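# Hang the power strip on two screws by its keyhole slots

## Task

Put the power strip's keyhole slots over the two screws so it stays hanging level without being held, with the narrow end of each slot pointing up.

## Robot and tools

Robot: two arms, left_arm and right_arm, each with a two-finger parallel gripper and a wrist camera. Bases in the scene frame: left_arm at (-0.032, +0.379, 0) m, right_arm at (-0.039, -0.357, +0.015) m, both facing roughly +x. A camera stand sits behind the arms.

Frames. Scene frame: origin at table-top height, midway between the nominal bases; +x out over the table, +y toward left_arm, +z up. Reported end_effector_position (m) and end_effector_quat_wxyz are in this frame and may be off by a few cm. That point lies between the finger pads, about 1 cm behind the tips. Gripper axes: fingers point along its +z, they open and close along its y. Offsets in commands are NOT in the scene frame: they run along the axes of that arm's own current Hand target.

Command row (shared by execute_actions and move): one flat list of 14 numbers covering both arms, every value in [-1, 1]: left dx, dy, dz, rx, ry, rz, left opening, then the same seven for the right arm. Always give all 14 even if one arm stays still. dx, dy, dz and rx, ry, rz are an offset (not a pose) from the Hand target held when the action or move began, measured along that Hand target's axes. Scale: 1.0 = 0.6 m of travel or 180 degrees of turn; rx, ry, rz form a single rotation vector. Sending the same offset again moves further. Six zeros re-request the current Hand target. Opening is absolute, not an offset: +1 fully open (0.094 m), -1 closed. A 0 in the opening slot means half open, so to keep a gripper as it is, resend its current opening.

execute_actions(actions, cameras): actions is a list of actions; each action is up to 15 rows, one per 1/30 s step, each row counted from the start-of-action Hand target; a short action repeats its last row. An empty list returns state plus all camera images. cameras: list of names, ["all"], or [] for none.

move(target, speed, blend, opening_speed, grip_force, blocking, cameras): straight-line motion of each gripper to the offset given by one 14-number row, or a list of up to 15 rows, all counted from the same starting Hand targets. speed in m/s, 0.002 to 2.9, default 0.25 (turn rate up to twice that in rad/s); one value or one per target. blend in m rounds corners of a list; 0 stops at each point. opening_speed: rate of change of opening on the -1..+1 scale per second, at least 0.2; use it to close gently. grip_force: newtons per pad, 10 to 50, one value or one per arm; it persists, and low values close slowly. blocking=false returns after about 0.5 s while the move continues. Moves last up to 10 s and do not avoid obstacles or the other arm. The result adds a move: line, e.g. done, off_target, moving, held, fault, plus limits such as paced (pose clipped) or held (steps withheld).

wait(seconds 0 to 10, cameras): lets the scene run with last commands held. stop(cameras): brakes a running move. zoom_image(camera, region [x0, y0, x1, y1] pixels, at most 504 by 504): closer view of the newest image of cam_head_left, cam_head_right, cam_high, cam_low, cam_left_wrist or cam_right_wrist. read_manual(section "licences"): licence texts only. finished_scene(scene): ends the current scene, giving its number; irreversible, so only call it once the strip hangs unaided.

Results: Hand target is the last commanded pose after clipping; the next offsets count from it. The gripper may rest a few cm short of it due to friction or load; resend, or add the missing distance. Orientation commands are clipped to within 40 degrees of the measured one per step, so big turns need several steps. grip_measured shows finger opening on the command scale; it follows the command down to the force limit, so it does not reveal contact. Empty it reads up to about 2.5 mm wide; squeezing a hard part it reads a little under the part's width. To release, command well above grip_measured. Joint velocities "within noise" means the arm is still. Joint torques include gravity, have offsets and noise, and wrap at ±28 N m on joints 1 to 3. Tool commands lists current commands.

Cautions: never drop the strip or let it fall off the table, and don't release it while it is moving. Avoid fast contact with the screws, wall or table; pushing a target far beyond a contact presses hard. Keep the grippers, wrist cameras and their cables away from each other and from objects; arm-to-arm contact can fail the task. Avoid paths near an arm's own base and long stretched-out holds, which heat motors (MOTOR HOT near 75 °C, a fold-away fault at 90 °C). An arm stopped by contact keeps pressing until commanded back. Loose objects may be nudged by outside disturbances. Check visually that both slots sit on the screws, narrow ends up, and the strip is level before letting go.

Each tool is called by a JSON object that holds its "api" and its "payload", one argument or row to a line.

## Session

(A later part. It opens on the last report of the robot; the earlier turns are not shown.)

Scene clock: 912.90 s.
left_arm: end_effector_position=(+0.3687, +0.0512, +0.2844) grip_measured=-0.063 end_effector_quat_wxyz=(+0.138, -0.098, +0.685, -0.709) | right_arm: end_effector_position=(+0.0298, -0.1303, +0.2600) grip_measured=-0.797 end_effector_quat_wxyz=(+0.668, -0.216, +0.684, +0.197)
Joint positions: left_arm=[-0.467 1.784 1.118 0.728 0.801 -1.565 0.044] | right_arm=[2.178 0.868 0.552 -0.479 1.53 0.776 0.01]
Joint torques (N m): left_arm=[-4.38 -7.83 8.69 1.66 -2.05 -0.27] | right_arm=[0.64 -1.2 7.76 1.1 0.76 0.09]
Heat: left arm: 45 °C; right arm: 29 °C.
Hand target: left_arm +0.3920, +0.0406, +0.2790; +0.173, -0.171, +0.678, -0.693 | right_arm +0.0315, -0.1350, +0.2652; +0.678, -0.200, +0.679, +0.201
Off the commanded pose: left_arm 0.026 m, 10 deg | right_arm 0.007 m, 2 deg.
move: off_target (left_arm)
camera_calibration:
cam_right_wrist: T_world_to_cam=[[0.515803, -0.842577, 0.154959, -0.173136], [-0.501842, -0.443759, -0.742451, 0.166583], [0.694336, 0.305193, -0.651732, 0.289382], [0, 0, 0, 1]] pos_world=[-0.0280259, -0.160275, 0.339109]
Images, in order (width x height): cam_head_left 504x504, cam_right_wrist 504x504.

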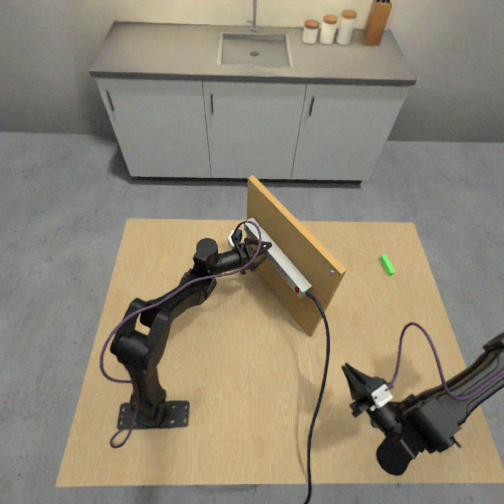

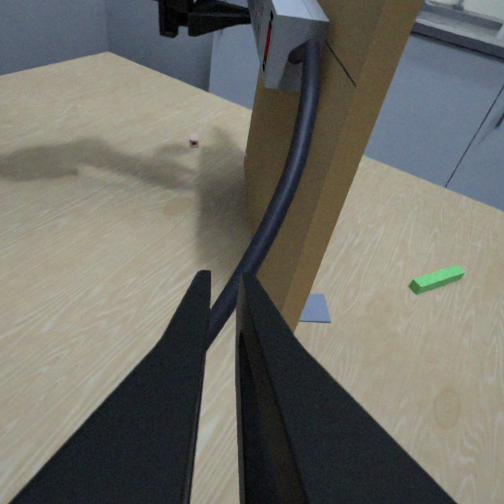

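{"api": "move", "payload": {
  "target": [0,0.004,-0.008,0,0,-0.012,-0.3,0,0,0,0,0,0,-0.8],
  "speed": 0.04
}}

{"api": "move", "payload": {
  "target": [0,0.008,0.004,0,0.008,-0.01,-0.3,0,0,0,0,0,0,-0.8],
  "speed": 0.04
}}

{"api": "move", "payload": {
  "target": [0,0.008,0.004,0,0.012,-0.006,-0.3,0,0,0,0,0,0,-0.8],
  "speed": 0.04,
  "cameras": ["cam_right_wrist","cam_head_left"]
}}

{"api": "zoom_image", "payload": {
  "camera": "cam_right_wrist",
  "region": [200, 0, 350, 130]
}}

{"api": "zoom_image", "payload": {
  "camera": "cam_head_left",
  "region": [230, 200, 330, 300]
}}

Scene clock: 925.37 s.
left_arm: end_effector_position=(+0.3686, +0.0514, +0.2841) grip_measured=-0.063 end_effector_quat_wxyz=(+0.140, -0.101, +0.683, -0.710) | right_arm: end_effector_position=(+0.0298, -0.1303, +0.2600) grip_measured=-0.797 end_effector_quat_wxyz=(+0.668, -0.216, +0.684, +0.197)
Joint positions: left_arm=[-0.469 1.783 1.109 0.741 0.791 -1.571 0.044] | right_arm=[2.178 0.868 0.552 -0.479 1.53 0.776 0.01]
Joint torques (N m): left_arm=[-3.64 -8.61 7.64 1.68 -1.88 -0.63] | right_arm=[0.64 -1.2 7.77 1.1 0.76 0.09]
Heat: left arm: 44 °C; right arm: 29 °C.
Hand target: left_arm +0.3897, +0.0448, +0.2765; +0.160, -0.184, +0.675, -0.696 | right_arm +0.0315, -0.1350, +0.2652; +0.678, -0.200, +0.679, +0.201
Off the commanded pose: left_arm 0.023 m, 10 deg | right_arm 0.007 m, 2 deg.
move: off_target (left_arm)

Scene clock: 926.07 s.
left_arm: end_effector_position=(+0.3685, +0.0516, +0.2847) grip_measured=-0.063 end_effector_quat_wxyz=(+0.137, -0.105, +0.680, -0.712) | right_arm: end_effector_position=(+0.0298, -0.1303, +0.2600) grip_measured=-0.797 end_effector_quat_wxyz=(+0.668, -0.216, +0.684, +0.197)
Joint positions: left_arm=[-0.469 1.783 1.107 0.749 0.789 -1.587 0.044] | right_arm=[2.178 0.868 0.552 -0.479 1.53 0.776 0.01]
Joint torques (N m): left_arm=[-3.29 -6.5 8.43 1.7 -1.61 -0.76] | right_arm=[0.65 -1.2 7.77 1.1 0.76 0.09]
Heat: left arm: 44 °C; right arm: 29 °C.
Hand target: left_arm +0.3908, +0.0425, +0.2719; +0.140, -0.186, +0.674, -0.701 | right_arm +0.0315, -0.1350, +0.2652; +0.678, -0.200, +0.679, +0.201
Off the commanded pose: left_arm 0.027 m, 9 deg | right_arm 0.007 m, 2 deg.
move: off_target (left_arm)

Scene clock: 927.20 s.
left_arm: end_effector_position=(+0.3685, +0.0514, +0.2851) grip_measured=-0.063 end_effector_quat_wxyz=(+0.127, -0.109, +0.677, -0.717) | right_arm: end_effector_position=(+0.0298, -0.1303, +0.2600) grip_measured=-0.797 end_effector_quat_wxyz=(+0.668, -0.216, +0.684, +0.197)
Joint positions: left_arm=[-0.468 1.791 1.107 0.771 0.798 -1.617 0.044] | right_arm=[2.178 0.868 0.552 -0.479 1.53 0.776 0.01]
Joint torques (N m): left_arm=[-3.06 -4.85 9.42 1.67 -1.33 -0.73] | right_arm=[0.65 -1.21 7.76 1.1 0.76 0.09]
Heat: left arm: 44 °C; right arm: 29 °C.
Hand target: left_arm +0.3916, +0.0400, +0.2670; +0.121, -0.179, +0.675, -0.706 | right_arm +0.0315, -0.1350, +0.2652; +0.678, -0.200, +0.679, +0.201
Off the commanded pose: left_arm 0.031 m, 8 deg | right_arm 0.007 m, 2 deg.
move: off_target (left_arm)
camera_calibration:
cam_right_wrist: T_world_to_cam=[[0.515803, -0.842577, 0.154959, -0.173136], [-0.501842, -0.443759, -0.742451, 0.166583], [0.694336, 0.305193, -0.651732, 0.289382], [0, 0, 0, 1]] pos_world=[-0.0280259, -0.160275, 0.339109]
Images, in order (width x height): cam_head_left 504x504, cam_right_wrist 504x504.

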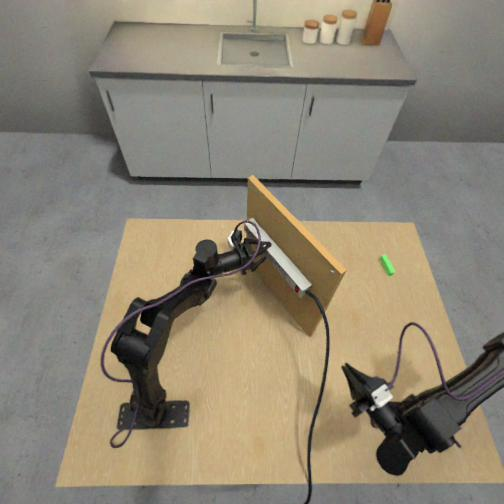

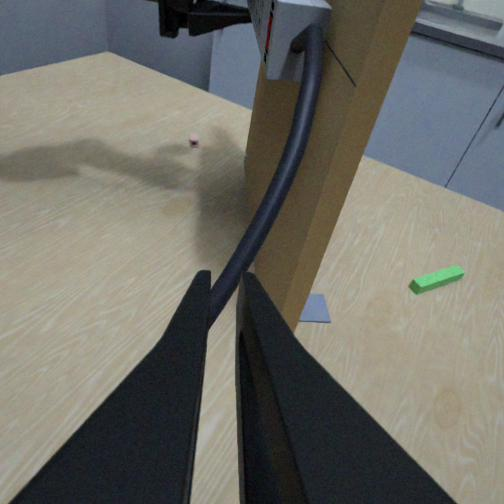

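Scaled by 3.360 from the camera's 504x504 image, which has a finer 720x720 frame.

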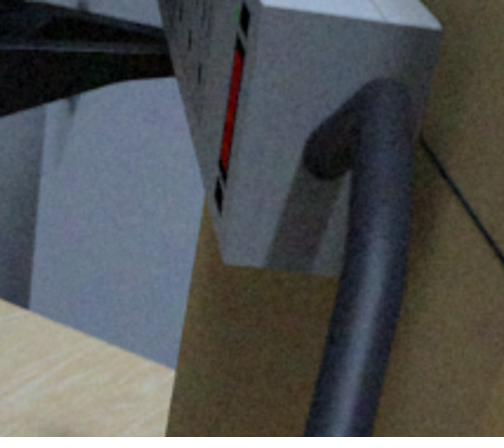

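Scaled by 5.040 from the camera's 504x504 image, which has a finer 720x720 frame.

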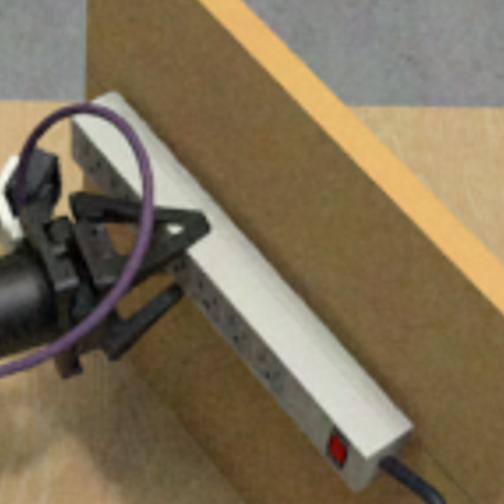

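{"api": "move", "payload": {
  "target": [0,0.012,-0.012,0,0,-0.010,-0.3,0,0,0,0,0,0,-0.8],
  "speed": 0.04
}}

{"api": "move", "payload": {
  "target": [0,0.008,0,-0.008,0,-0.006,-0.3,0,0,0,0,0,0,-0.8],
  "speed": 0.04
}}

{"api": "move", "payload": {
  "target": [0,0.006,0.004,0,0,-0.006,-0.3,0,0,0,0,0,0,-0.8],
  "speed": 0.04,
  "cameras": ["cam_right_wrist","cam_head_left"]
}}

{"api": "zoom_image", "payload": {
  "camera": "cam_right_wrist",
  "region": [200, 0, 350, 130]
}}

{"api": "zoom_image", "payload": {
  "camera": "cam_head_left",
  "region": [230, 200, 330, 300]
}}

Scene clock: 952.63 s.
left_arm: end_effector_position=(+0.3686, +0.0521, +0.2856) grip_measured=-0.063 end_effector_quat_wxyz=(+0.123, -0.115, +0.670, -0.723) | right_arm: end_effector_position=(+0.0298, -0.1303, +0.2600) grip_measured=-0.797 end_effector_quat_wxyz=(+0.668, -0.216, +0.684, +0.197)
Joint positions: left_arm=[-0.467 1.796 1.097 0.807 0.794 -1.65 0.044] | right_arm=[2.178 0.868 0.552 -0.479 1.53 0.776 0.01]
Joint torques (N m): left_arm=[-1.96 -5.74 6.98 1.61 -1.16 -0.68] | right_arm=[0.64 -1.18 7.76 1.1 0.76 0.09]
Heat: left arm: 42 °C; right arm: 29 °C.
Hand target: left_arm +0.3881, +0.0461, +0.2597; +0.110, -0.189, +0.672, -0.708 | right_arm +0.0315, -0.1350, +0.2652; +0.678, -0.200, +0.679, +0.201
Off the commanded pose: left_arm 0.033 m, 9 deg | right_arm 0.007 m, 2 deg.
move: off_target (left_arm)

Scene clock: 953.33 s.
left_arm: end_effector_position=(+0.3689, +0.0517, +0.2784) grip_measured=-0.063 end_effector_quat_wxyz=(+0.115, -0.126, +0.673, -0.719) | right_arm: end_effector_position=(+0.0298, -0.1303, +0.2600) grip_measured=-0.797 end_effector_quat_wxyz=(+0.668, -0.216, +0.684, +0.197)
Joint positions: left_arm=[-0.469 1.799 1.088 0.798 0.788 -1.659 0.044] | right_arm=[2.178 0.868 0.552 -0.479 1.53 0.776 0.01]
Joint torques (N m): left_arm=[-1.63 -6.34 7.87 1.34 -1.08 -0.59] | right_arm=[0.64 -1.18 7.76 1.1 0.76 0.09]
Heat: left arm: 42 °C; right arm: 29 °C.
Hand target: left_arm +0.3877, +0.0459, +0.2549; +0.101, -0.197, +0.679, -0.700 | right_arm +0.0315, -0.1350, +0.2652; +0.678, -0.200, +0.679, +0.201
Off the commanded pose: left_arm 0.031 m, 9 deg | right_arm 0.007 m, 2 deg.
move: off_target (left_arm)

Scene clock: 954.03 s.
left_arm: end_effector_position=(+0.3689, +0.0515, +0.2783) grip_measured=-0.063 end_effector_quat_wxyz=(+0.114, -0.127, +0.673, -0.720) | right_arm: end_effector_position=(+0.0298, -0.1303, +0.2600) grip_measured=-0.797 end_effector_quat_wxyz=(+0.668, -0.216, +0.684, +0.197)
Joint positions: left_arm=[-0.469 1.8 1.088 0.799 0.788 -1.661 0.044] | right_arm=[2.178 0.868 0.552 -0.479 1.53 0.776 0.01]
Joint torques (N m): left_arm=[-2.22 -5.63 7.62 1.45 -1.13 -0.74] | right_arm=[0.64 -1.2 7.77 1.1 0.76 0.09]
Heat: left arm: 42 °C; right arm: 29 °C.
Hand target: left_arm +0.3881, +0.0434, +0.2515; +0.094, -0.203, +0.677, -0.701 | right_arm +0.0315, -0.1350, +0.2652; +0.678, -0.200, +0.679, +0.201
Off the commanded pose: left_arm 0.034 m, 9 deg | right_arm 0.007 m, 2 deg.
move: off_target (left_arm)
camera_calibration:
cam_right_wrist: T_world_to_cam=[[0.515803, -0.842577, 0.154959, -0.173136], [-0.501842, -0.443759, -0.742451, 0.166583], [0.694336, 0.305193, -0.651732, 0.289382], [0, 0, 0, 1]] pos_world=[-0.0280259, -0.160275, 0.339109]
Images, in order (width x height): cam_head_left 504x504, cam_right_wrist 504x504.

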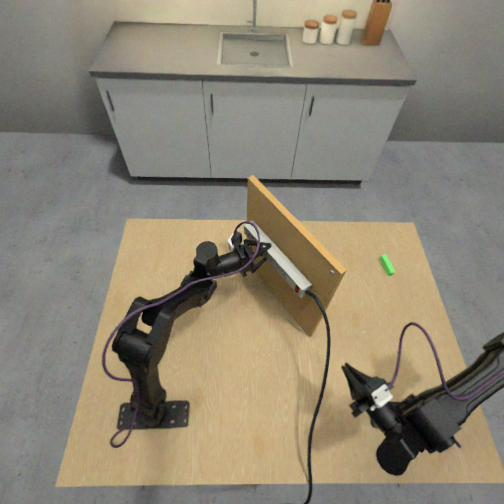

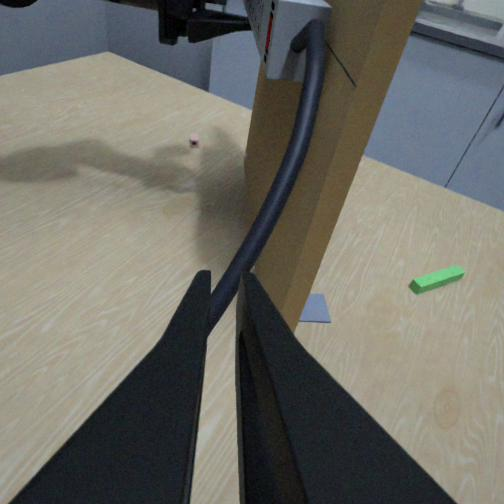

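Scaled by 3.360 from the camera's 504x504 image, which has a finer 720x720 frame.

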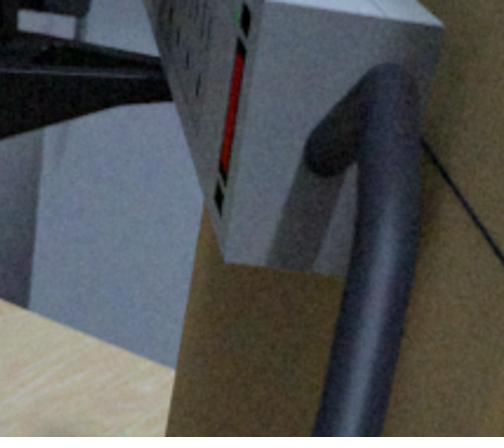

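Scaled by 5.040 from the camera's 504x504 image, which has a finer 720x720 frame.

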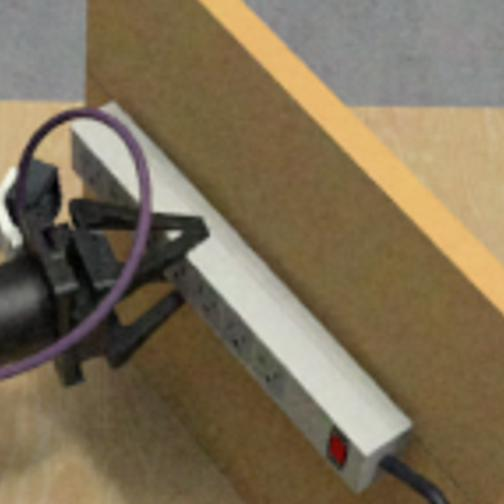

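{"api": "move", "payload": {
  "target": [0,-0.002,0.014,0,0.008,0,-0.3,0,0,0,0,0,0,-0.8],
  "speed": 0.04
}}

{"api": "move", "payload": {
  "target": [0,-0.004,0.006,0,0.004,0.004,-0.3,0,0,0,0,0,0,-0.8],
  "speed": 0.04
}}

{"api": "move", "payload": {
  "target": [0,-0.004,0.004,0,0,0.004,-0.3,0,0,0,0,0,0,-0.8],
  "speed": 0.04,
  "cameras": ["cam_right_wrist","cam_head_left"]
}}

{"api": "zoom_image", "payload": {
  "camera": "cam_right_wrist",
  "region": [200, 0, 350, 130]
}}

{"api": "zoom_image", "payload": {
  "camera": "cam_head_left",
  "region": [230, 200, 330, 300]
}}

Scene clock: 964.60 s.
left_arm: end_effector_position=(+0.3686, +0.0511, +0.2773) grip_measured=-0.063 end_effector_quat_wxyz=(+0.111, -0.119, +0.670, -0.724) | right_arm: end_effector_position=(+0.0298, -0.1303, +0.2600) grip_measured=-0.797 end_effector_quat_wxyz=(+0.668, -0.216, +0.684, +0.197)
Joint positions: left_arm=[-0.466 1.815 1.088 0.833 0.806 -1.672 0.044] | right_arm=[2.178 0.868 0.552 -0.479 1.53 0.776 0.01]
Joint torques (N m): left_arm=[-2.95 -4.44 10.67 1.14 -1.12 -0.75] | right_arm=[0.64 -1.21 7.76 1.1 0.76 0.1]
Heat: left arm: 41 °C; right arm: 29 °C.
Hand target: left_arm +0.3917, +0.0359, +0.2525; +0.085, -0.194, +0.678, -0.703 | right_arm +0.0315, -0.1350, +0.2652; +0.678, -0.200, +0.679, +0.201
Off the commanded pose: left_arm 0.037 m, 9 deg | right_arm 0.007 m, 2 deg.
move: off_target (left_arm)

Scene clock: 965.43 s.
left_arm: end_effector_position=(+0.3686, +0.0509, +0.2772) grip_measured=-0.063 end_effector_quat_wxyz=(+0.106, -0.112, +0.671, -0.725) | right_arm: end_effector_position=(+0.0298, -0.1303, +0.2600) grip_measured=-0.797 end_effector_quat_wxyz=(+0.668, -0.216, +0.684, +0.197)
Joint positions: left_arm=[-0.46 1.825 1.099 0.836 0.83 -1.672 0.044] | right_arm=[2.178 0.868 0.552 -0.479 1.53 0.776 0.01]
Joint torques (N m): left_arm=[-3.51 -4.34 11.64 1.02 -1.23 -0.57] | right_arm=[0.64 -1.18 7.76 1.1 0.75 0.09]
Heat: left arm: 41 °C; right arm: 29 °C.
Hand target: left_arm +0.3935, +0.0327, +0.2547; +0.085, -0.186, +0.680, -0.704 | right_arm +0.0315, -0.1350, +0.2652; +0.678, -0.200, +0.679, +0.201
Off the commanded pose: left_arm 0.038 m, 9 deg | right_arm 0.007 m, 2 deg.
move: off_target (left_arm)

Scene clock: 966.30 s.
left_arm: end_effector_position=(+0.3686, +0.0508, +0.2777) grip_measured=-0.063 end_effector_quat_wxyz=(+0.102, -0.110, +0.673, -0.724) | right_arm: end_effector_position=(+0.0298, -0.1303, +0.2600) grip_measured=-0.797 end_effector_quat_wxyz=(+0.668, -0.216, +0.684, +0.197)
Joint positions: left_arm=[-0.458 1.825 1.107 0.821 0.84 -1.67 0.044] | right_arm=[2.178 0.868 0.552 -0.479 1.53 0.776 0.01]
Joint torques (N m): left_arm=[-4.12 -4.42 11.99 1.09 -1.35 -0.47] | right_arm=[0.64 -1.18 7.77 1.1 0.76 0.09]
Heat: left arm: 41 °C; right arm: 29 °C.
Hand target: left_arm +0.3948, +0.0306, +0.2572; +0.090, -0.182, +0.681, -0.704 | right_arm +0.0315, -0.1350, +0.2652; +0.678, -0.200, +0.679, +0.201
Off the commanded pose: left_arm 0.039 m, 9 deg | right_arm 0.007 m, 2 deg.
move: off_target (left_arm)
camera_calibration:
cam_right_wrist: T_world_to_cam=[[0.515803, -0.842577, 0.154959, -0.173136], [-0.501842, -0.443759, -0.742451, 0.166583], [0.694336, 0.305193, -0.651732, 0.289382], [0, 0, 0, 1]] pos_world=[-0.0280259, -0.160275, 0.339109]
Images, in order (width x height): cam_head_left 504x504, cam_right_wrist 504x504.

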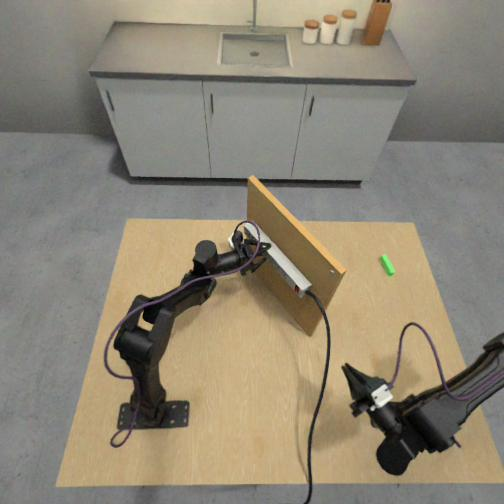

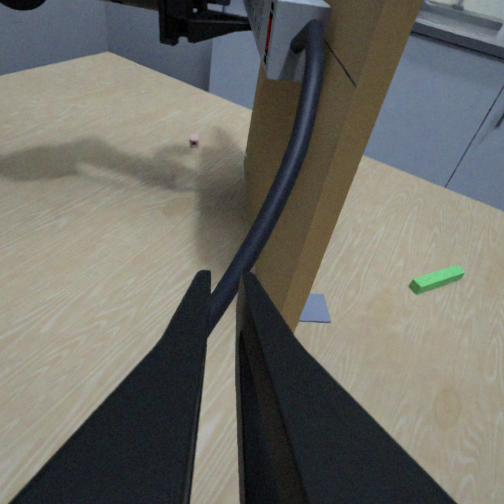

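Scaled by 3.360 from the camera's 504x504 image, which has a finer 720x720 frame.

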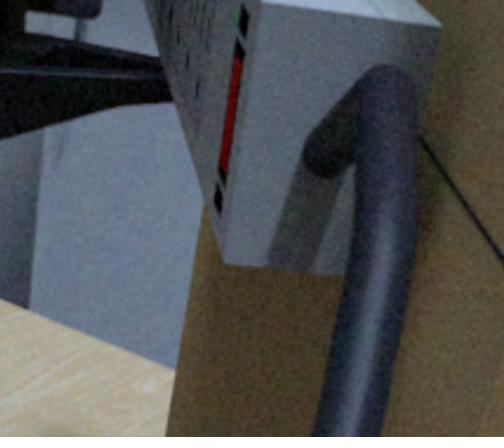

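Scaled by 5.040 from the camera's 504x504 image, which has a finer 720x720 frame.

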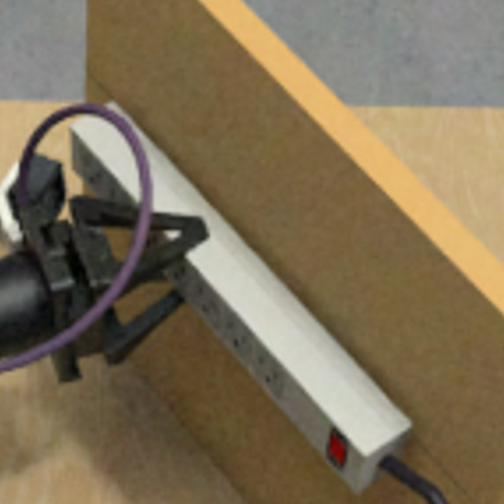

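{"api": "move", "payload": {
  "target": [0,-0.006,-0.006,0,0.004,0.006,-0.3,0,0,0,0,0,0,-0.8],
  "speed": 0.04
}}

{"api": "move", "payload": {
  "target": [0,-0.006,0,0,0.004,0.006,-0.3,0,0,0,0,0,0,-0.8],
  "speed": 0.04
}}

{"api": "move", "payload": {
  "target": [0,-0.006,0,0,0.004,0.004,-0.3,0,0,0,0,0,0,-0.8],
  "speed": 0.04
}}

{"api": "move", "payload": {
  "target": [0,-0.006,0.004,0,0.0,0.004,-0.3,0,0,0,0,0,0,-0.8],
  "speed": 0.04,
  "cameras": ["cam_right_wrist","cam_head_left"]
}}

{"api": "zoom_image", "payload": {
  "camera": "cam_right_wrist",
  "region": [200, 0, 350, 130]
}}

{"api": "zoom_image", "payload": {
  "camera": "cam_head_left",
  "region": [230, 200, 330, 300]
}}

Scene clock: 977.23 s.
left_arm: end_effector_position=(+0.3687, +0.0510, +0.2778) grip_measured=-0.063 end_effector_quat_wxyz=(+0.098, -0.106, +0.678, -0.721) | right_arm: end_effector_position=(+0.0298, -0.1303, +0.2600) grip_measured=-0.797 end_effector_quat_wxyz=(+0.668, -0.216, +0.684, +0.197)
Joint positions: left_arm=[-0.454 1.825 1.119 0.796 0.857 -1.658 0.044] | right_arm=[2.178 0.868 0.552 -0.479 1.53 0.776 0.01]
Joint torques (N m): left_arm=[-3.48 -4.77 11.88 1.23 -1.31 -0.39] | right_arm=[0.65 -1.2 7.76 1.1 0.76 0.09]
Heat: left arm: 40 °C; right arm: 29 °C.
Hand target: left_arm +0.3939, +0.0342, +0.2607; +0.092, -0.171, +0.683, -0.704 | right_arm +0.0315, -0.1350, +0.2652; +0.678, -0.200, +0.679, +0.201
Off the commanded pose: left_arm 0.035 m, 8 deg | right_arm 0.007 m, 2 deg.
move: off_target (left_arm)

Scene clock: 978.17 s.
left_arm: end_effector_position=(+0.3686, +0.0508, +0.2781) grip_measured=-0.063 end_effector_quat_wxyz=(+0.093, -0.101, +0.683, -0.717) | right_arm: end_effector_position=(+0.0298, -0.1303, +0.2600) grip_measured=-0.797 end_effector_quat_wxyz=(+0.668, -0.216, +0.684, +0.197)
Joint positions: left_arm=[-0.45 1.825 1.135 0.763 0.876 -1.644 0.044] | right_arm=[2.178 0.868 0.552 -0.479 1.53 0.776 0.01]
Joint torques (N m): left_arm=[-3.55 -4.53 11.78 1.37 -1.28 -0.39] | right_arm=[0.64 -1.2 7.76 1.1 0.76 0.09]
Heat: left arm: 40 °C; right arm: 29 °C.
Hand target: left_arm +0.3942, +0.0343, +0.2643; +0.095, -0.160, +0.686, -0.704 | right_arm +0.0315, -0.1350, +0.2652; +0.678, -0.200, +0.679, +0.201
Off the commanded pose: left_arm 0.033 m, 7 deg | right_arm 0.007 m, 2 deg.
move: off_target (left_arm)

Scene clock: 979.07 s.
left_arm: end_effector_position=(+0.3686, +0.0507, +0.2784) grip_measured=-0.063 end_effector_quat_wxyz=(+0.087, -0.096, +0.687, -0.715) | right_arm: end_effector_position=(+0.0298, -0.1303, +0.2600) grip_measured=-0.797 end_effector_quat_wxyz=(+0.668, -0.216, +0.684, +0.197)
Joint positions: left_arm=[-0.445 1.828 1.152 0.736 0.898 -1.635 0.044] | right_arm=[2.178 0.868 0.552 -0.479 1.53 0.776 0.01]
Joint torques (N m): left_arm=[-3.37 -5.01 12.03 1.49 -1.32 -0.37] | right_arm=[0.64 -1.2 7.77 1.1 0.76 0.09]
Heat: left arm: 40 °C; right arm: 29 °C.
Hand target: left_arm +0.3945, +0.0345, +0.2680; +0.095, -0.151, +0.687, -0.704 | right_arm +0.0315, -0.1350, +0.2652; +0.678, -0.200, +0.679, +0.201
Off the commanded pose: left_arm 0.032 m, 7 deg | right_arm 0.007 m, 2 deg.
move: off_target (left_arm)

Scene clock: 979.97 s.
left_arm: end_effector_position=(+0.3686, +0.0506, +0.2785) grip_measured=-0.063 end_effector_quat_wxyz=(+0.084, -0.092, +0.691, -0.712) | right_arm: end_effector_position=(+0.0298, -0.1303, +0.2600) grip_measured=-0.797 end_effector_quat_wxyz=(+0.668, -0.216, +0.684, +0.197)
Joint positions: left_arm=[-0.442 1.828 1.164 0.711 0.91 -1.623 0.044] | right_arm=[2.178 0.868 0.552 -0.479 1.53 0.776 0.01]
Joint torques (N m): left_arm=[-3.88 -5.05 12.55 1.63 -1.43 -0.36] | right_arm=[0.64 -1.2 7.77 1.1 0.76 0.09]
Heat: left arm: 40 °C; right arm: 29 °C.
Hand target: left_arm +0.3956, +0.0324, +0.2716; +0.099, -0.147, +0.688, -0.704 | right_arm +0.0315, -0.1350, +0.2652; +0.678, -0.200, +0.679, +0.201
Off the commanded pose: left_arm 0.033 m, 7 deg | right_arm 0.007 m, 2 deg.
move: off_target (left_arm)
camera_calibration:
cam_right_wrist: T_world_to_cam=[[0.515803, -0.842577, 0.154959, -0.173136], [-0.501842, -0.443759, -0.742451, 0.166583], [0.694336, 0.305193, -0.651732, 0.289382], [0, 0, 0, 1]] pos_world=[-0.0280259, -0.160275, 0.339109]
Images, in order (width x height): cam_head_left 504x504, cam_right_wrist 504x504.

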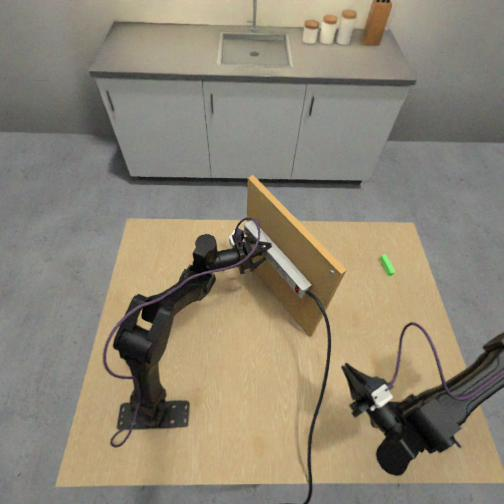

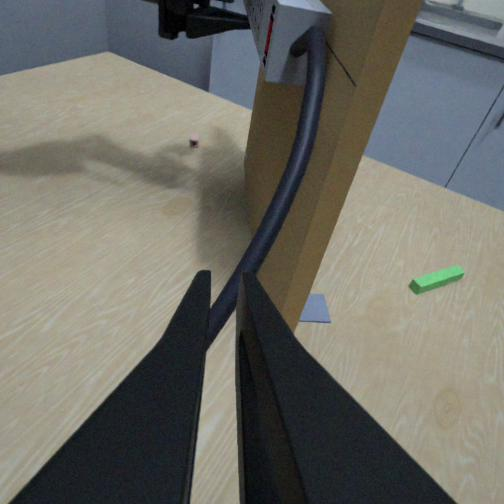

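Scaled by 3.360 from the camera's 504x504 image, which has a finer 720x720 frame.

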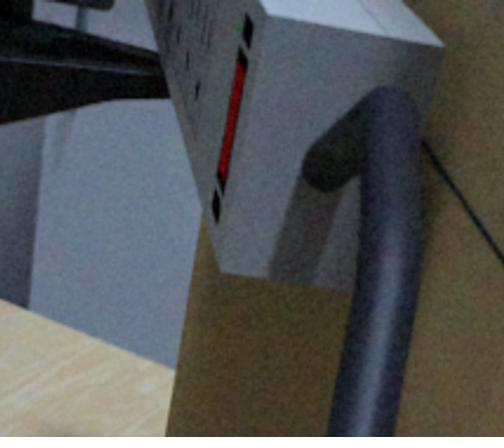

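Scaled by 5.040 from the camera's 504x504 image, which has a finer 720x720 frame.

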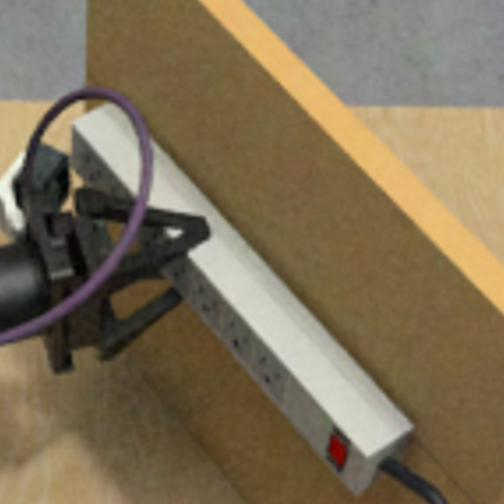

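{"api": "move", "payload": {
  "target": [-0.008,-0.004,0.004,-0.004,0.006,0.002,-0.3,0,0,0,0,0,0,-0.8],
  "speed": 0.04
}}

{"api": "move", "payload": {
  "target": [-0.008,-0.004,0.002,-0.004,0.006,0.002,-0.3,0,0,0,0,0,0,-0.8],
  "speed": 0.04
}}

{"api": "move", "payload": {
  "target": [-0.008,-0.004,0.004,-0.004,0.004,0.002,-0.3,0,0,0,0,0,0,-0.8],
  "speed": 0.04,
  "cameras": ["cam_right_wrist","cam_head_left"]
}}

{"api": "zoom_image", "payload": {
  "camera": "cam_right_wrist",
  "region": [200, 0, 350, 130]
}}

{"api": "zoom_image", "payload": {
  "camera": "cam_head_left",
  "region": [230, 200, 330, 300]
}}

Scene clock: 998.20 s.
left_arm: end_effector_position=(+0.3687, +0.0504, +0.2791) grip_measured=-0.063 end_effector_quat_wxyz=(+0.066, -0.080, +0.699, -0.708) | right_arm: end_effector_position=(+0.0298, -0.1303, +0.2600) grip_measured=-0.797 end_effector_quat_wxyz=(+0.668, -0.216, +0.684, +0.197)
Joint positions: left_arm=[-0.431 1.842 1.207 0.653 0.966 -1.607 0.044] | right_arm=[2.178 0.868 0.552 -0.479 1.53 0.776 0.01]
Joint torques (N m): left_arm=[-3.66 -5.08 12.38 1.68 -1.74 -0.33] | right_arm=[0.65 -1.2 7.77 1.1 0.76 0.09]
Heat: left arm: 40 °C; right arm: 29 °C.
Hand target: left_arm +0.4011, +0.0319, +0.2737; +0.094, -0.139, +0.694, -0.700 | right_arm +0.0315, -0.1350, +0.2652; +0.678, -0.200, +0.679, +0.201
Off the commanded pose: left_arm 0.038 m, 8 deg | right_arm 0.007 m, 2 deg.
move: off_target (left_arm)

Scene clock: 999.20 s.
left_arm: end_effector_position=(+0.3689, +0.0512, +0.2798) grip_measured=-0.063 end_effector_quat_wxyz=(+0.046, -0.072, +0.706, -0.703) | right_arm: end_effector_position=(+0.0298, -0.1303, +0.2600) grip_measured=-0.797 end_effector_quat_wxyz=(+0.668, -0.216, +0.684, +0.197)
Joint positions: left_arm=[-0.419 1.854 1.249 0.592 1.017 -1.595 0.044] | right_arm=[2.178 0.868 0.552 -0.479 1.53 0.776 0.01]
Joint torques (N m): left_arm=[-3.49 -5.3 12.63 1.85 -1.88 -0.19] | right_arm=[0.65 -1.2 7.77 1.1 0.76 0.09]
Heat: left arm: 40 °C; right arm: 29 °C.
Hand target: left_arm +0.4061, +0.0323, +0.2758; +0.089, -0.130, +0.699, -0.697 | right_arm +0.0315, -0.1350, +0.2652; +0.678, -0.200, +0.679, +0.201
Off the commanded pose: left_arm 0.042 m, 8 deg | right_arm 0.007 m, 2 deg.
move: off_target (left_arm)

Scene clock: 1000.20 s.
left_arm: end_effector_position=(+0.3690, +0.0525, +0.2806) grip_measured=-0.063 end_effector_quat_wxyz=(+0.028, -0.066, +0.712, -0.698) | right_arm: end_effector_position=(+0.0298, -0.1303, +0.2600) grip_measured=-0.797 end_effector_quat_wxyz=(+0.668, -0.216, +0.684, +0.197)
Joint positions: left_arm=[-0.408 1.865 1.289 0.526 1.063 -1.581 0.044] | right_arm=[2.178 0.868 0.552 -0.479 1.53 0.776 0.01]
Joint torques (N m): left_arm=[-3.66 -5.19 12.7 2.01 -2.11 -0.21] | right_arm=[0.65 -1.2 7.76 1.1 0.76 0.09]
Heat: left arm: 40 °C; right arm: 29 °C.
Hand target: left_arm +0.4116, +0.0315, +0.2779; +0.086, -0.124, +0.705, -0.693 | right_arm +0.0315, -0.1350, +0.2652; +0.678, -0.200, +0.679, +0.201
Off the commanded pose: left_arm 0.048 m, 10 deg | right_arm 0.007 m, 2 deg.
move: off_target (left_arm)
camera_calibration:
cam_right_wrist: T_world_to_cam=[[0.515803, -0.842577, 0.154959, -0.173136], [-0.501842, -0.443759, -0.742451, 0.166583], [0.694336, 0.305193, -0.651732, 0.289382], [0, 0, 0, 1]] pos_world=[-0.0280259, -0.160275, 0.339109]
Images, in order (width x height): cam_head_left 504x504, cam_right_wrist 504x504.

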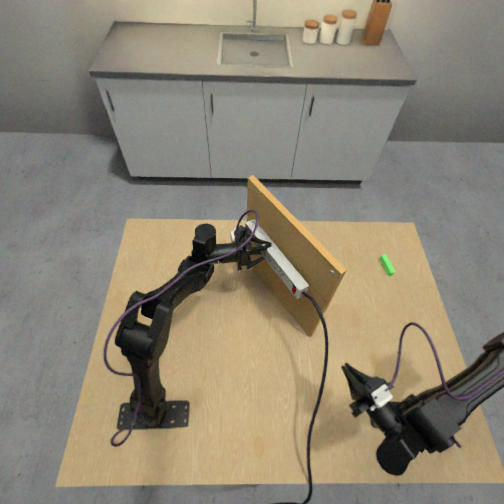

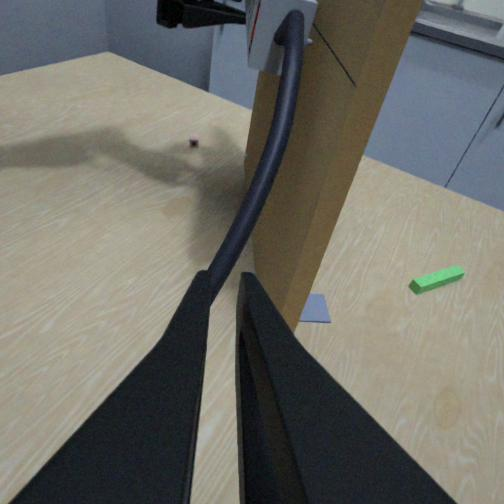

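Scaled by 3.360 from the camera's 504x504 image, which has a finer 720x720 frame.

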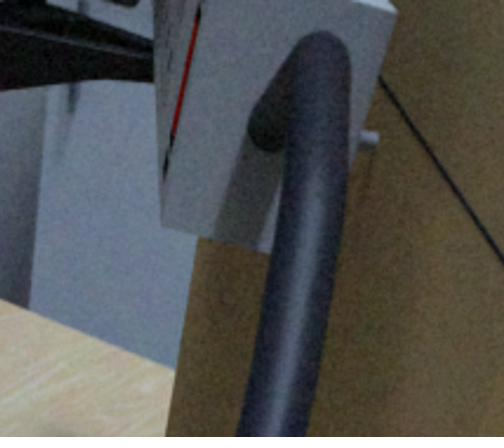

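Scaled by 5.040 from the camera's 504x504 image, which has a finer 720x720 frame.

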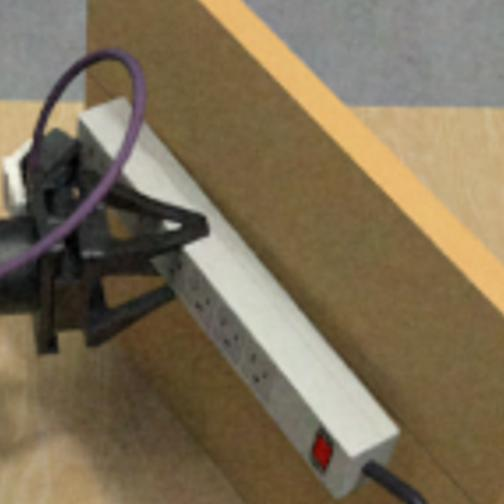

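{"api": "move", "payload": {
  "target": [0.016,0,0,0.006,-0.03,0.004,-0.3,0,0,0,0,0,0,-0.8],
  "speed": 0.05
}}

{"api": "move", "payload": {
  "target": [0.008,-0.002,0.0,0.006,-0.02,0.006,-0.3,0,0,0,0,0,0,-0.8],
  "speed": 0.05,
  "cameras": ["cam_right_wrist","cam_head_left"]
}}

{"api": "zoom_image", "payload": {
  "camera": "cam_right_wrist",
  "region": [200, 0, 350, 130]
}}

{"api": "zoom_image", "payload": {
  "camera": "cam_head_left",
  "region": [230, 200, 330, 300]
}}

Scene clock: 1025.83 s.
left_arm: end_effector_position=(+0.3693, +0.0505, +0.2795) grip_measured=-0.063 end_effector_quat_wxyz=(+0.052, -0.077, +0.709, -0.699) | right_arm: end_effector_position=(+0.0298, -0.1303, +0.2600) grip_measured=-0.797 end_effector_quat_wxyz=(+0.668, -0.216, +0.684, +0.197)
Joint positions: left_arm=[-0.424 1.844 1.249 0.561 0.997 -1.576 0.044] | right_arm=[2.178 0.868 0.552 -0.479 1.53 0.776 0.01]
Joint torques (N m): left_arm=[-6.08 -8.05 8.7 2.14 -2.63 -0.28] | right_arm=[0.65 -1.2 7.77 1.1 0.76 0.09]
Heat: left arm: 40 °C; right arm: 29 °C.
Hand target: left_arm +0.4024, +0.0286, +0.2782; +0.124, -0.152, +0.694, -0.693 | right_arm +0.0315, -0.1350, +0.2652; +0.678, -0.200, +0.679, +0.201
Off the commanded pose: left_arm 0.040 m, 12 deg | right_arm 0.007 m, 2 deg.
move: off_target (left_arm)

Scene clock: 1027.20 s.
left_arm: end_effector_position=(+0.3694, +0.0500, +0.2791) grip_measured=-0.063 end_effector_quat_wxyz=(+0.081, -0.092, +0.703, -0.700) | right_arm: end_effector_position=(+0.0298, -0.1303, +0.2600) grip_measured=-0.797 end_effector_quat_wxyz=(+0.668, -0.216, +0.684, +0.197)
Joint positions: left_arm=[-0.442 1.817 1.196 0.61 0.915 -1.577 0.044] | right_arm=[2.178 0.868 0.552 -0.479 1.53 0.776 0.01]
Joint torques (N m): left_arm=[-7.2 -8.28 8.49 2.12 -2.75 -0.19] | right_arm=[0.64 -1.2 7.77 1.1 0.76 0.09]
Heat: left arm: 40 °C; right arm: 29 °C.
Hand target: left_arm +0.3980, +0.0269, +0.2798; +0.154, -0.166, +0.685, -0.693 | right_arm +0.0315, -0.1350, +0.2652; +0.678, -0.200, +0.679, +0.201
Off the commanded pose: left_arm 0.037 m, 12 deg | right_arm 0.007 m, 2 deg.
move: off_target (left_arm)
camera_calibration:
cam_right_wrist: T_world_to_cam=[[0.515803, -0.842577, 0.154959, -0.173136], [-0.501842, -0.443759, -0.742451, 0.166583], [0.694336, 0.305193, -0.651732, 0.289382], [0, 0, 0, 1]] pos_world=[-0.0280259, -0.160275, 0.339109]
Images, in order (width x height): cam_head_left 504x504, cam_right_wrist 504x504.

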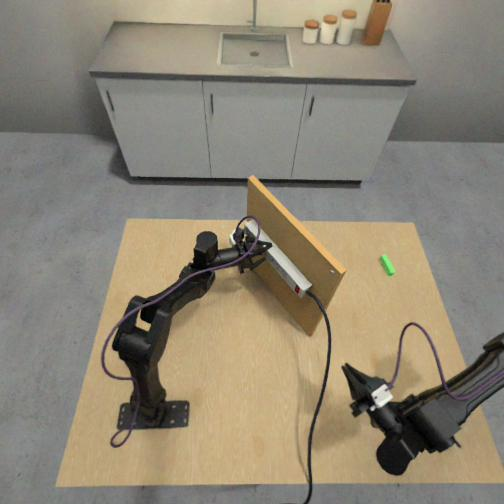

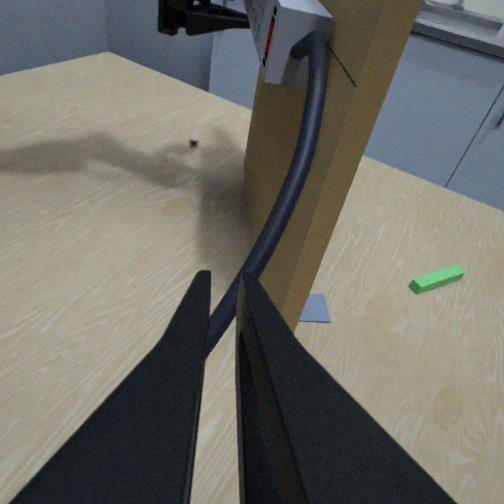

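Scaled by 3.360 from the camera's 504x504 image, which has a finer 720x720 frame.

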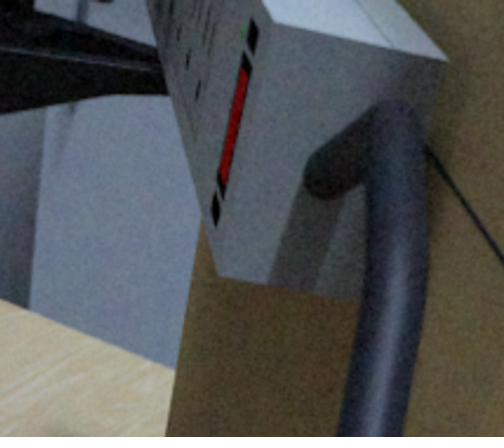

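Scaled by 5.040 from the camera's 504x504 image, which has a finer 720x720 frame.

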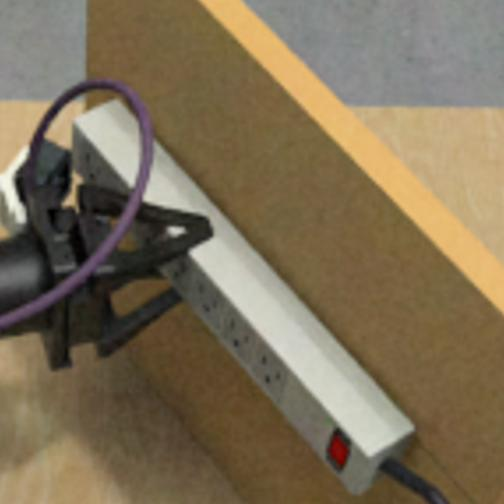

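{"api": "move", "payload": {
  "target": [0,-0.010,-0.022,0,0.012,0.006,-0.3,0,0,0,0,0,0,-0.8],
  "speed": 0.05
}}

{"api": "move", "payload": {
  "target": [0,-0.008,0.004,0,0.006,0.006,-0.3,0,0,0,0,0,0,-0.8],
  "speed": 0.05
}}

{"api": "move", "payload": {
  "target": [0,-0.008,0.004,0.003,0.006,0.004,-0.3,0,0,0,0,0,0,-0.8],
  "speed": 0.05
}}

{"api": "move", "payload": {
  "target": [0,-0.008,0.004,0.003,0.004,0.004,-0.3,0,0,0,0,0,0,-0.8],
  "speed": 0.05,
  "cameras": ["cam_right_wrist","cam_head_left"]
}}

{"api": "zoom_image", "payload": {
  "camera": "cam_right_wrist",
  "region": [200, 0, 350, 130]
}}

{"api": "zoom_image", "payload": {
  "camera": "cam_head_left",
  "region": [230, 200, 330, 300]
}}

Scene clock: 1039.77 s.
left_arm: end_effector_position=(+0.3692, +0.0503, +0.2791) grip_measured=-0.063 end_effector_quat_wxyz=(+0.084, -0.093, +0.703, -0.700) | right_arm: end_effector_position=(+0.0298, -0.1303, +0.2600) grip_measured=-0.797 end_effector_quat_wxyz=(+0.668, -0.216, +0.684, +0.197)
Joint positions: left_arm=[-0.442 1.815 1.192 0.615 0.911 -1.577 0.044] | right_arm=[2.178 0.868 0.552 -0.479 1.53 0.776 0.01]
Joint torques (N m): left_arm=[-4.66 -9.57 8.24 2.03 -2.21 -0.01] | right_arm=[0.64 -1.2 7.77 1.1 0.76 0.09]
Heat: left arm: 41 °C; right arm: 29 °C.
Hand target: left_arm +0.3923, +0.0389, +0.2855; +0.148, -0.146, +0.689, -0.694 | right_arm +0.0315, -0.1350, +0.2652; +0.678, -0.200, +0.679, +0.201
Off the commanded pose: left_arm 0.027 m, 10 deg | right_arm 0.007 m, 2 deg.
move: off_target (left_arm)

Scene clock: 1040.47 s.
left_arm: end_effector_position=(+0.3692, +0.0504, +0.2788) grip_measured=-0.063 end_effector_quat_wxyz=(+0.086, -0.090, +0.703, -0.700) | right_arm: end_effector_position=(+0.0298, -0.1303, +0.2600) grip_measured=-0.797 end_effector_quat_wxyz=(+0.668, -0.216, +0.684, +0.197)
Joint positions: left_arm=[-0.442 1.814 1.191 0.613 0.91 -1.568 0.044] | right_arm=[2.178 0.868 0.552 -0.479 1.53 0.776 0.01]
Joint torques (N m): left_arm=[-4.45 -8.98 10.56 1.88 -1.99 0.02] | right_arm=[0.64 -1.2 7.77 1.1 0.76 0.09]
Heat: left arm: 41 °C; right arm: 29 °C.
Hand target: left_arm +0.3933, +0.0367, +0.2904; +0.148, -0.133, +0.692, -0.694 | right_arm +0.0315, -0.1350, +0.2652; +0.678, -0.200, +0.679, +0.201
Off the commanded pose: left_arm 0.030 m, 9 deg | right_arm 0.007 m, 2 deg.
move: off_target (left_arm)

Scene clock: 1041.27 s.
left_arm: end_effector_position=(+0.3691, +0.0502, +0.2789) grip_measured=-0.063 end_effector_quat_wxyz=(+0.085, -0.090, +0.705, -0.699) | right_arm: end_effector_position=(+0.0298, -0.1303, +0.2600) grip_measured=-0.797 end_effector_quat_wxyz=(+0.668, -0.216, +0.684, +0.197)
Joint positions: left_arm=[-0.442 1.814 1.196 0.603 0.913 -1.565 0.044] | right_arm=[2.178 0.868 0.552 -0.479 1.53 0.776 0.01]
Joint torques (N m): left_arm=[-4.34 -8.24 12.37 1.98 -1.82 0.03] | right_arm=[0.64 -1.2 7.77 1.1 0.76 0.1]
Heat: left arm: 41 °C; right arm: 29 °C.
Hand target: left_arm +0.3941, +0.0345, +0.2952; +0.146, -0.122, +0.691, -0.698 | right_arm +0.0315, -0.1350, +0.2652; +0.678, -0.200, +0.679, +0.201
Off the commanded pose: left_arm 0.034 m, 8 deg | right_arm 0.007 m, 2 deg.
move: off_target (left_arm)

Scene clock: 1042.13 s.
left_arm: end_effector_position=(+0.3690, +0.0500, +0.2794) grip_measured=-0.063 end_effector_quat_wxyz=(+0.082, -0.089, +0.707, -0.697) | right_arm: end_effector_position=(+0.0298, -0.1303, +0.2600) grip_measured=-0.797 end_effector_quat_wxyz=(+0.668, -0.216, +0.684, +0.197)
Joint positions: left_arm=[-0.441 1.814 1.206 0.583 0.92 -1.558 0.044] | right_arm=[2.178 0.868 0.552 -0.479 1.53 0.776 0.01]
Joint torques (N m): left_arm=[-4.33 -8.23 13.12 2.21 -1.78 -0.04] | right_arm=[0.64 -1.2 7.76 1.1 0.76 0.09]
Heat: left arm: 41 °C; right arm: 29 °C.
Hand target: left_arm +0.3949, +0.0323, +0.3001; +0.147, -0.112, +0.689, -0.701 | right_arm +0.0315, -0.1350, +0.2652; +0.678, -0.200, +0.679, +0.201
Off the commanded pose: left_arm 0.037 m, 8 deg | right_arm 0.007 m, 2 deg.
move: off_target (left_arm)
camera_calibration:
cam_right_wrist: T_world_to_cam=[[0.515803, -0.842577, 0.154959, -0.173136], [-0.501842, -0.443759, -0.742451, 0.166583], [0.694336, 0.305193, -0.651732, 0.289382], [0, 0, 0, 1]] pos_world=[-0.0280259, -0.160275, 0.339109]
Images, in order (width x height): cam_head_left 504x504, cam_right_wrist 504x504.

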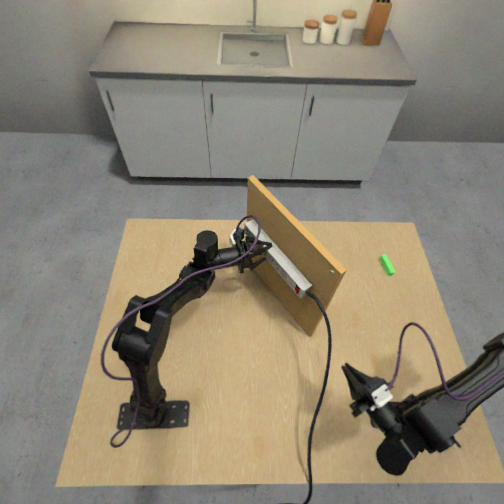

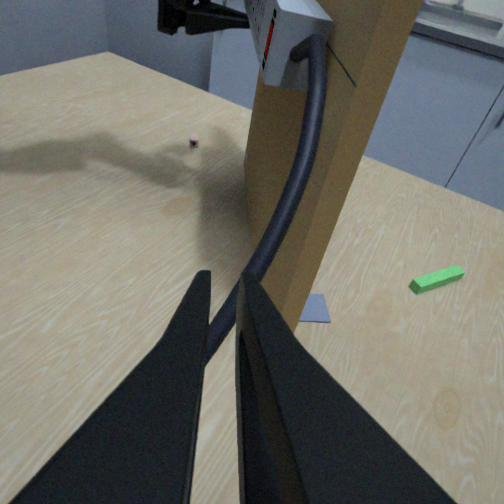

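Scaled by 3.360 from the camera's 504x504 image, which has a finer 720x720 frame.

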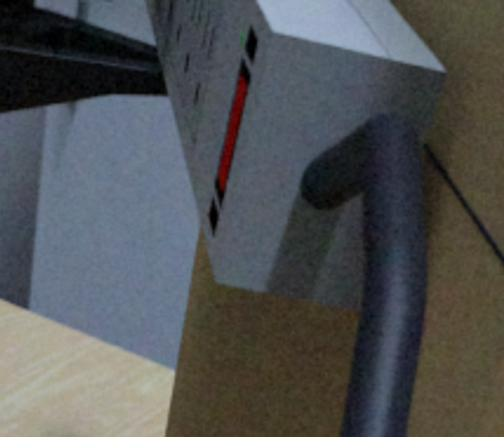

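Scaled by 5.040 from the camera's 504x504 image, which has a finer 720x720 frame.

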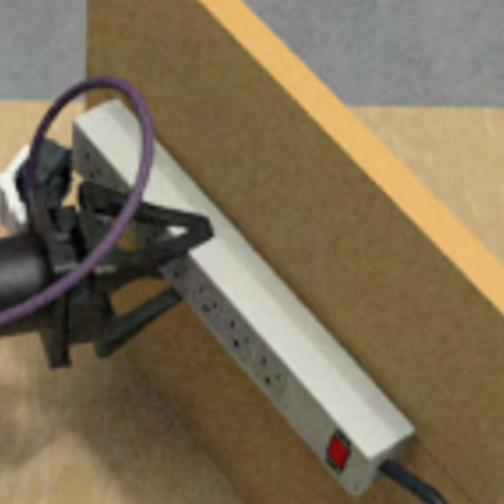

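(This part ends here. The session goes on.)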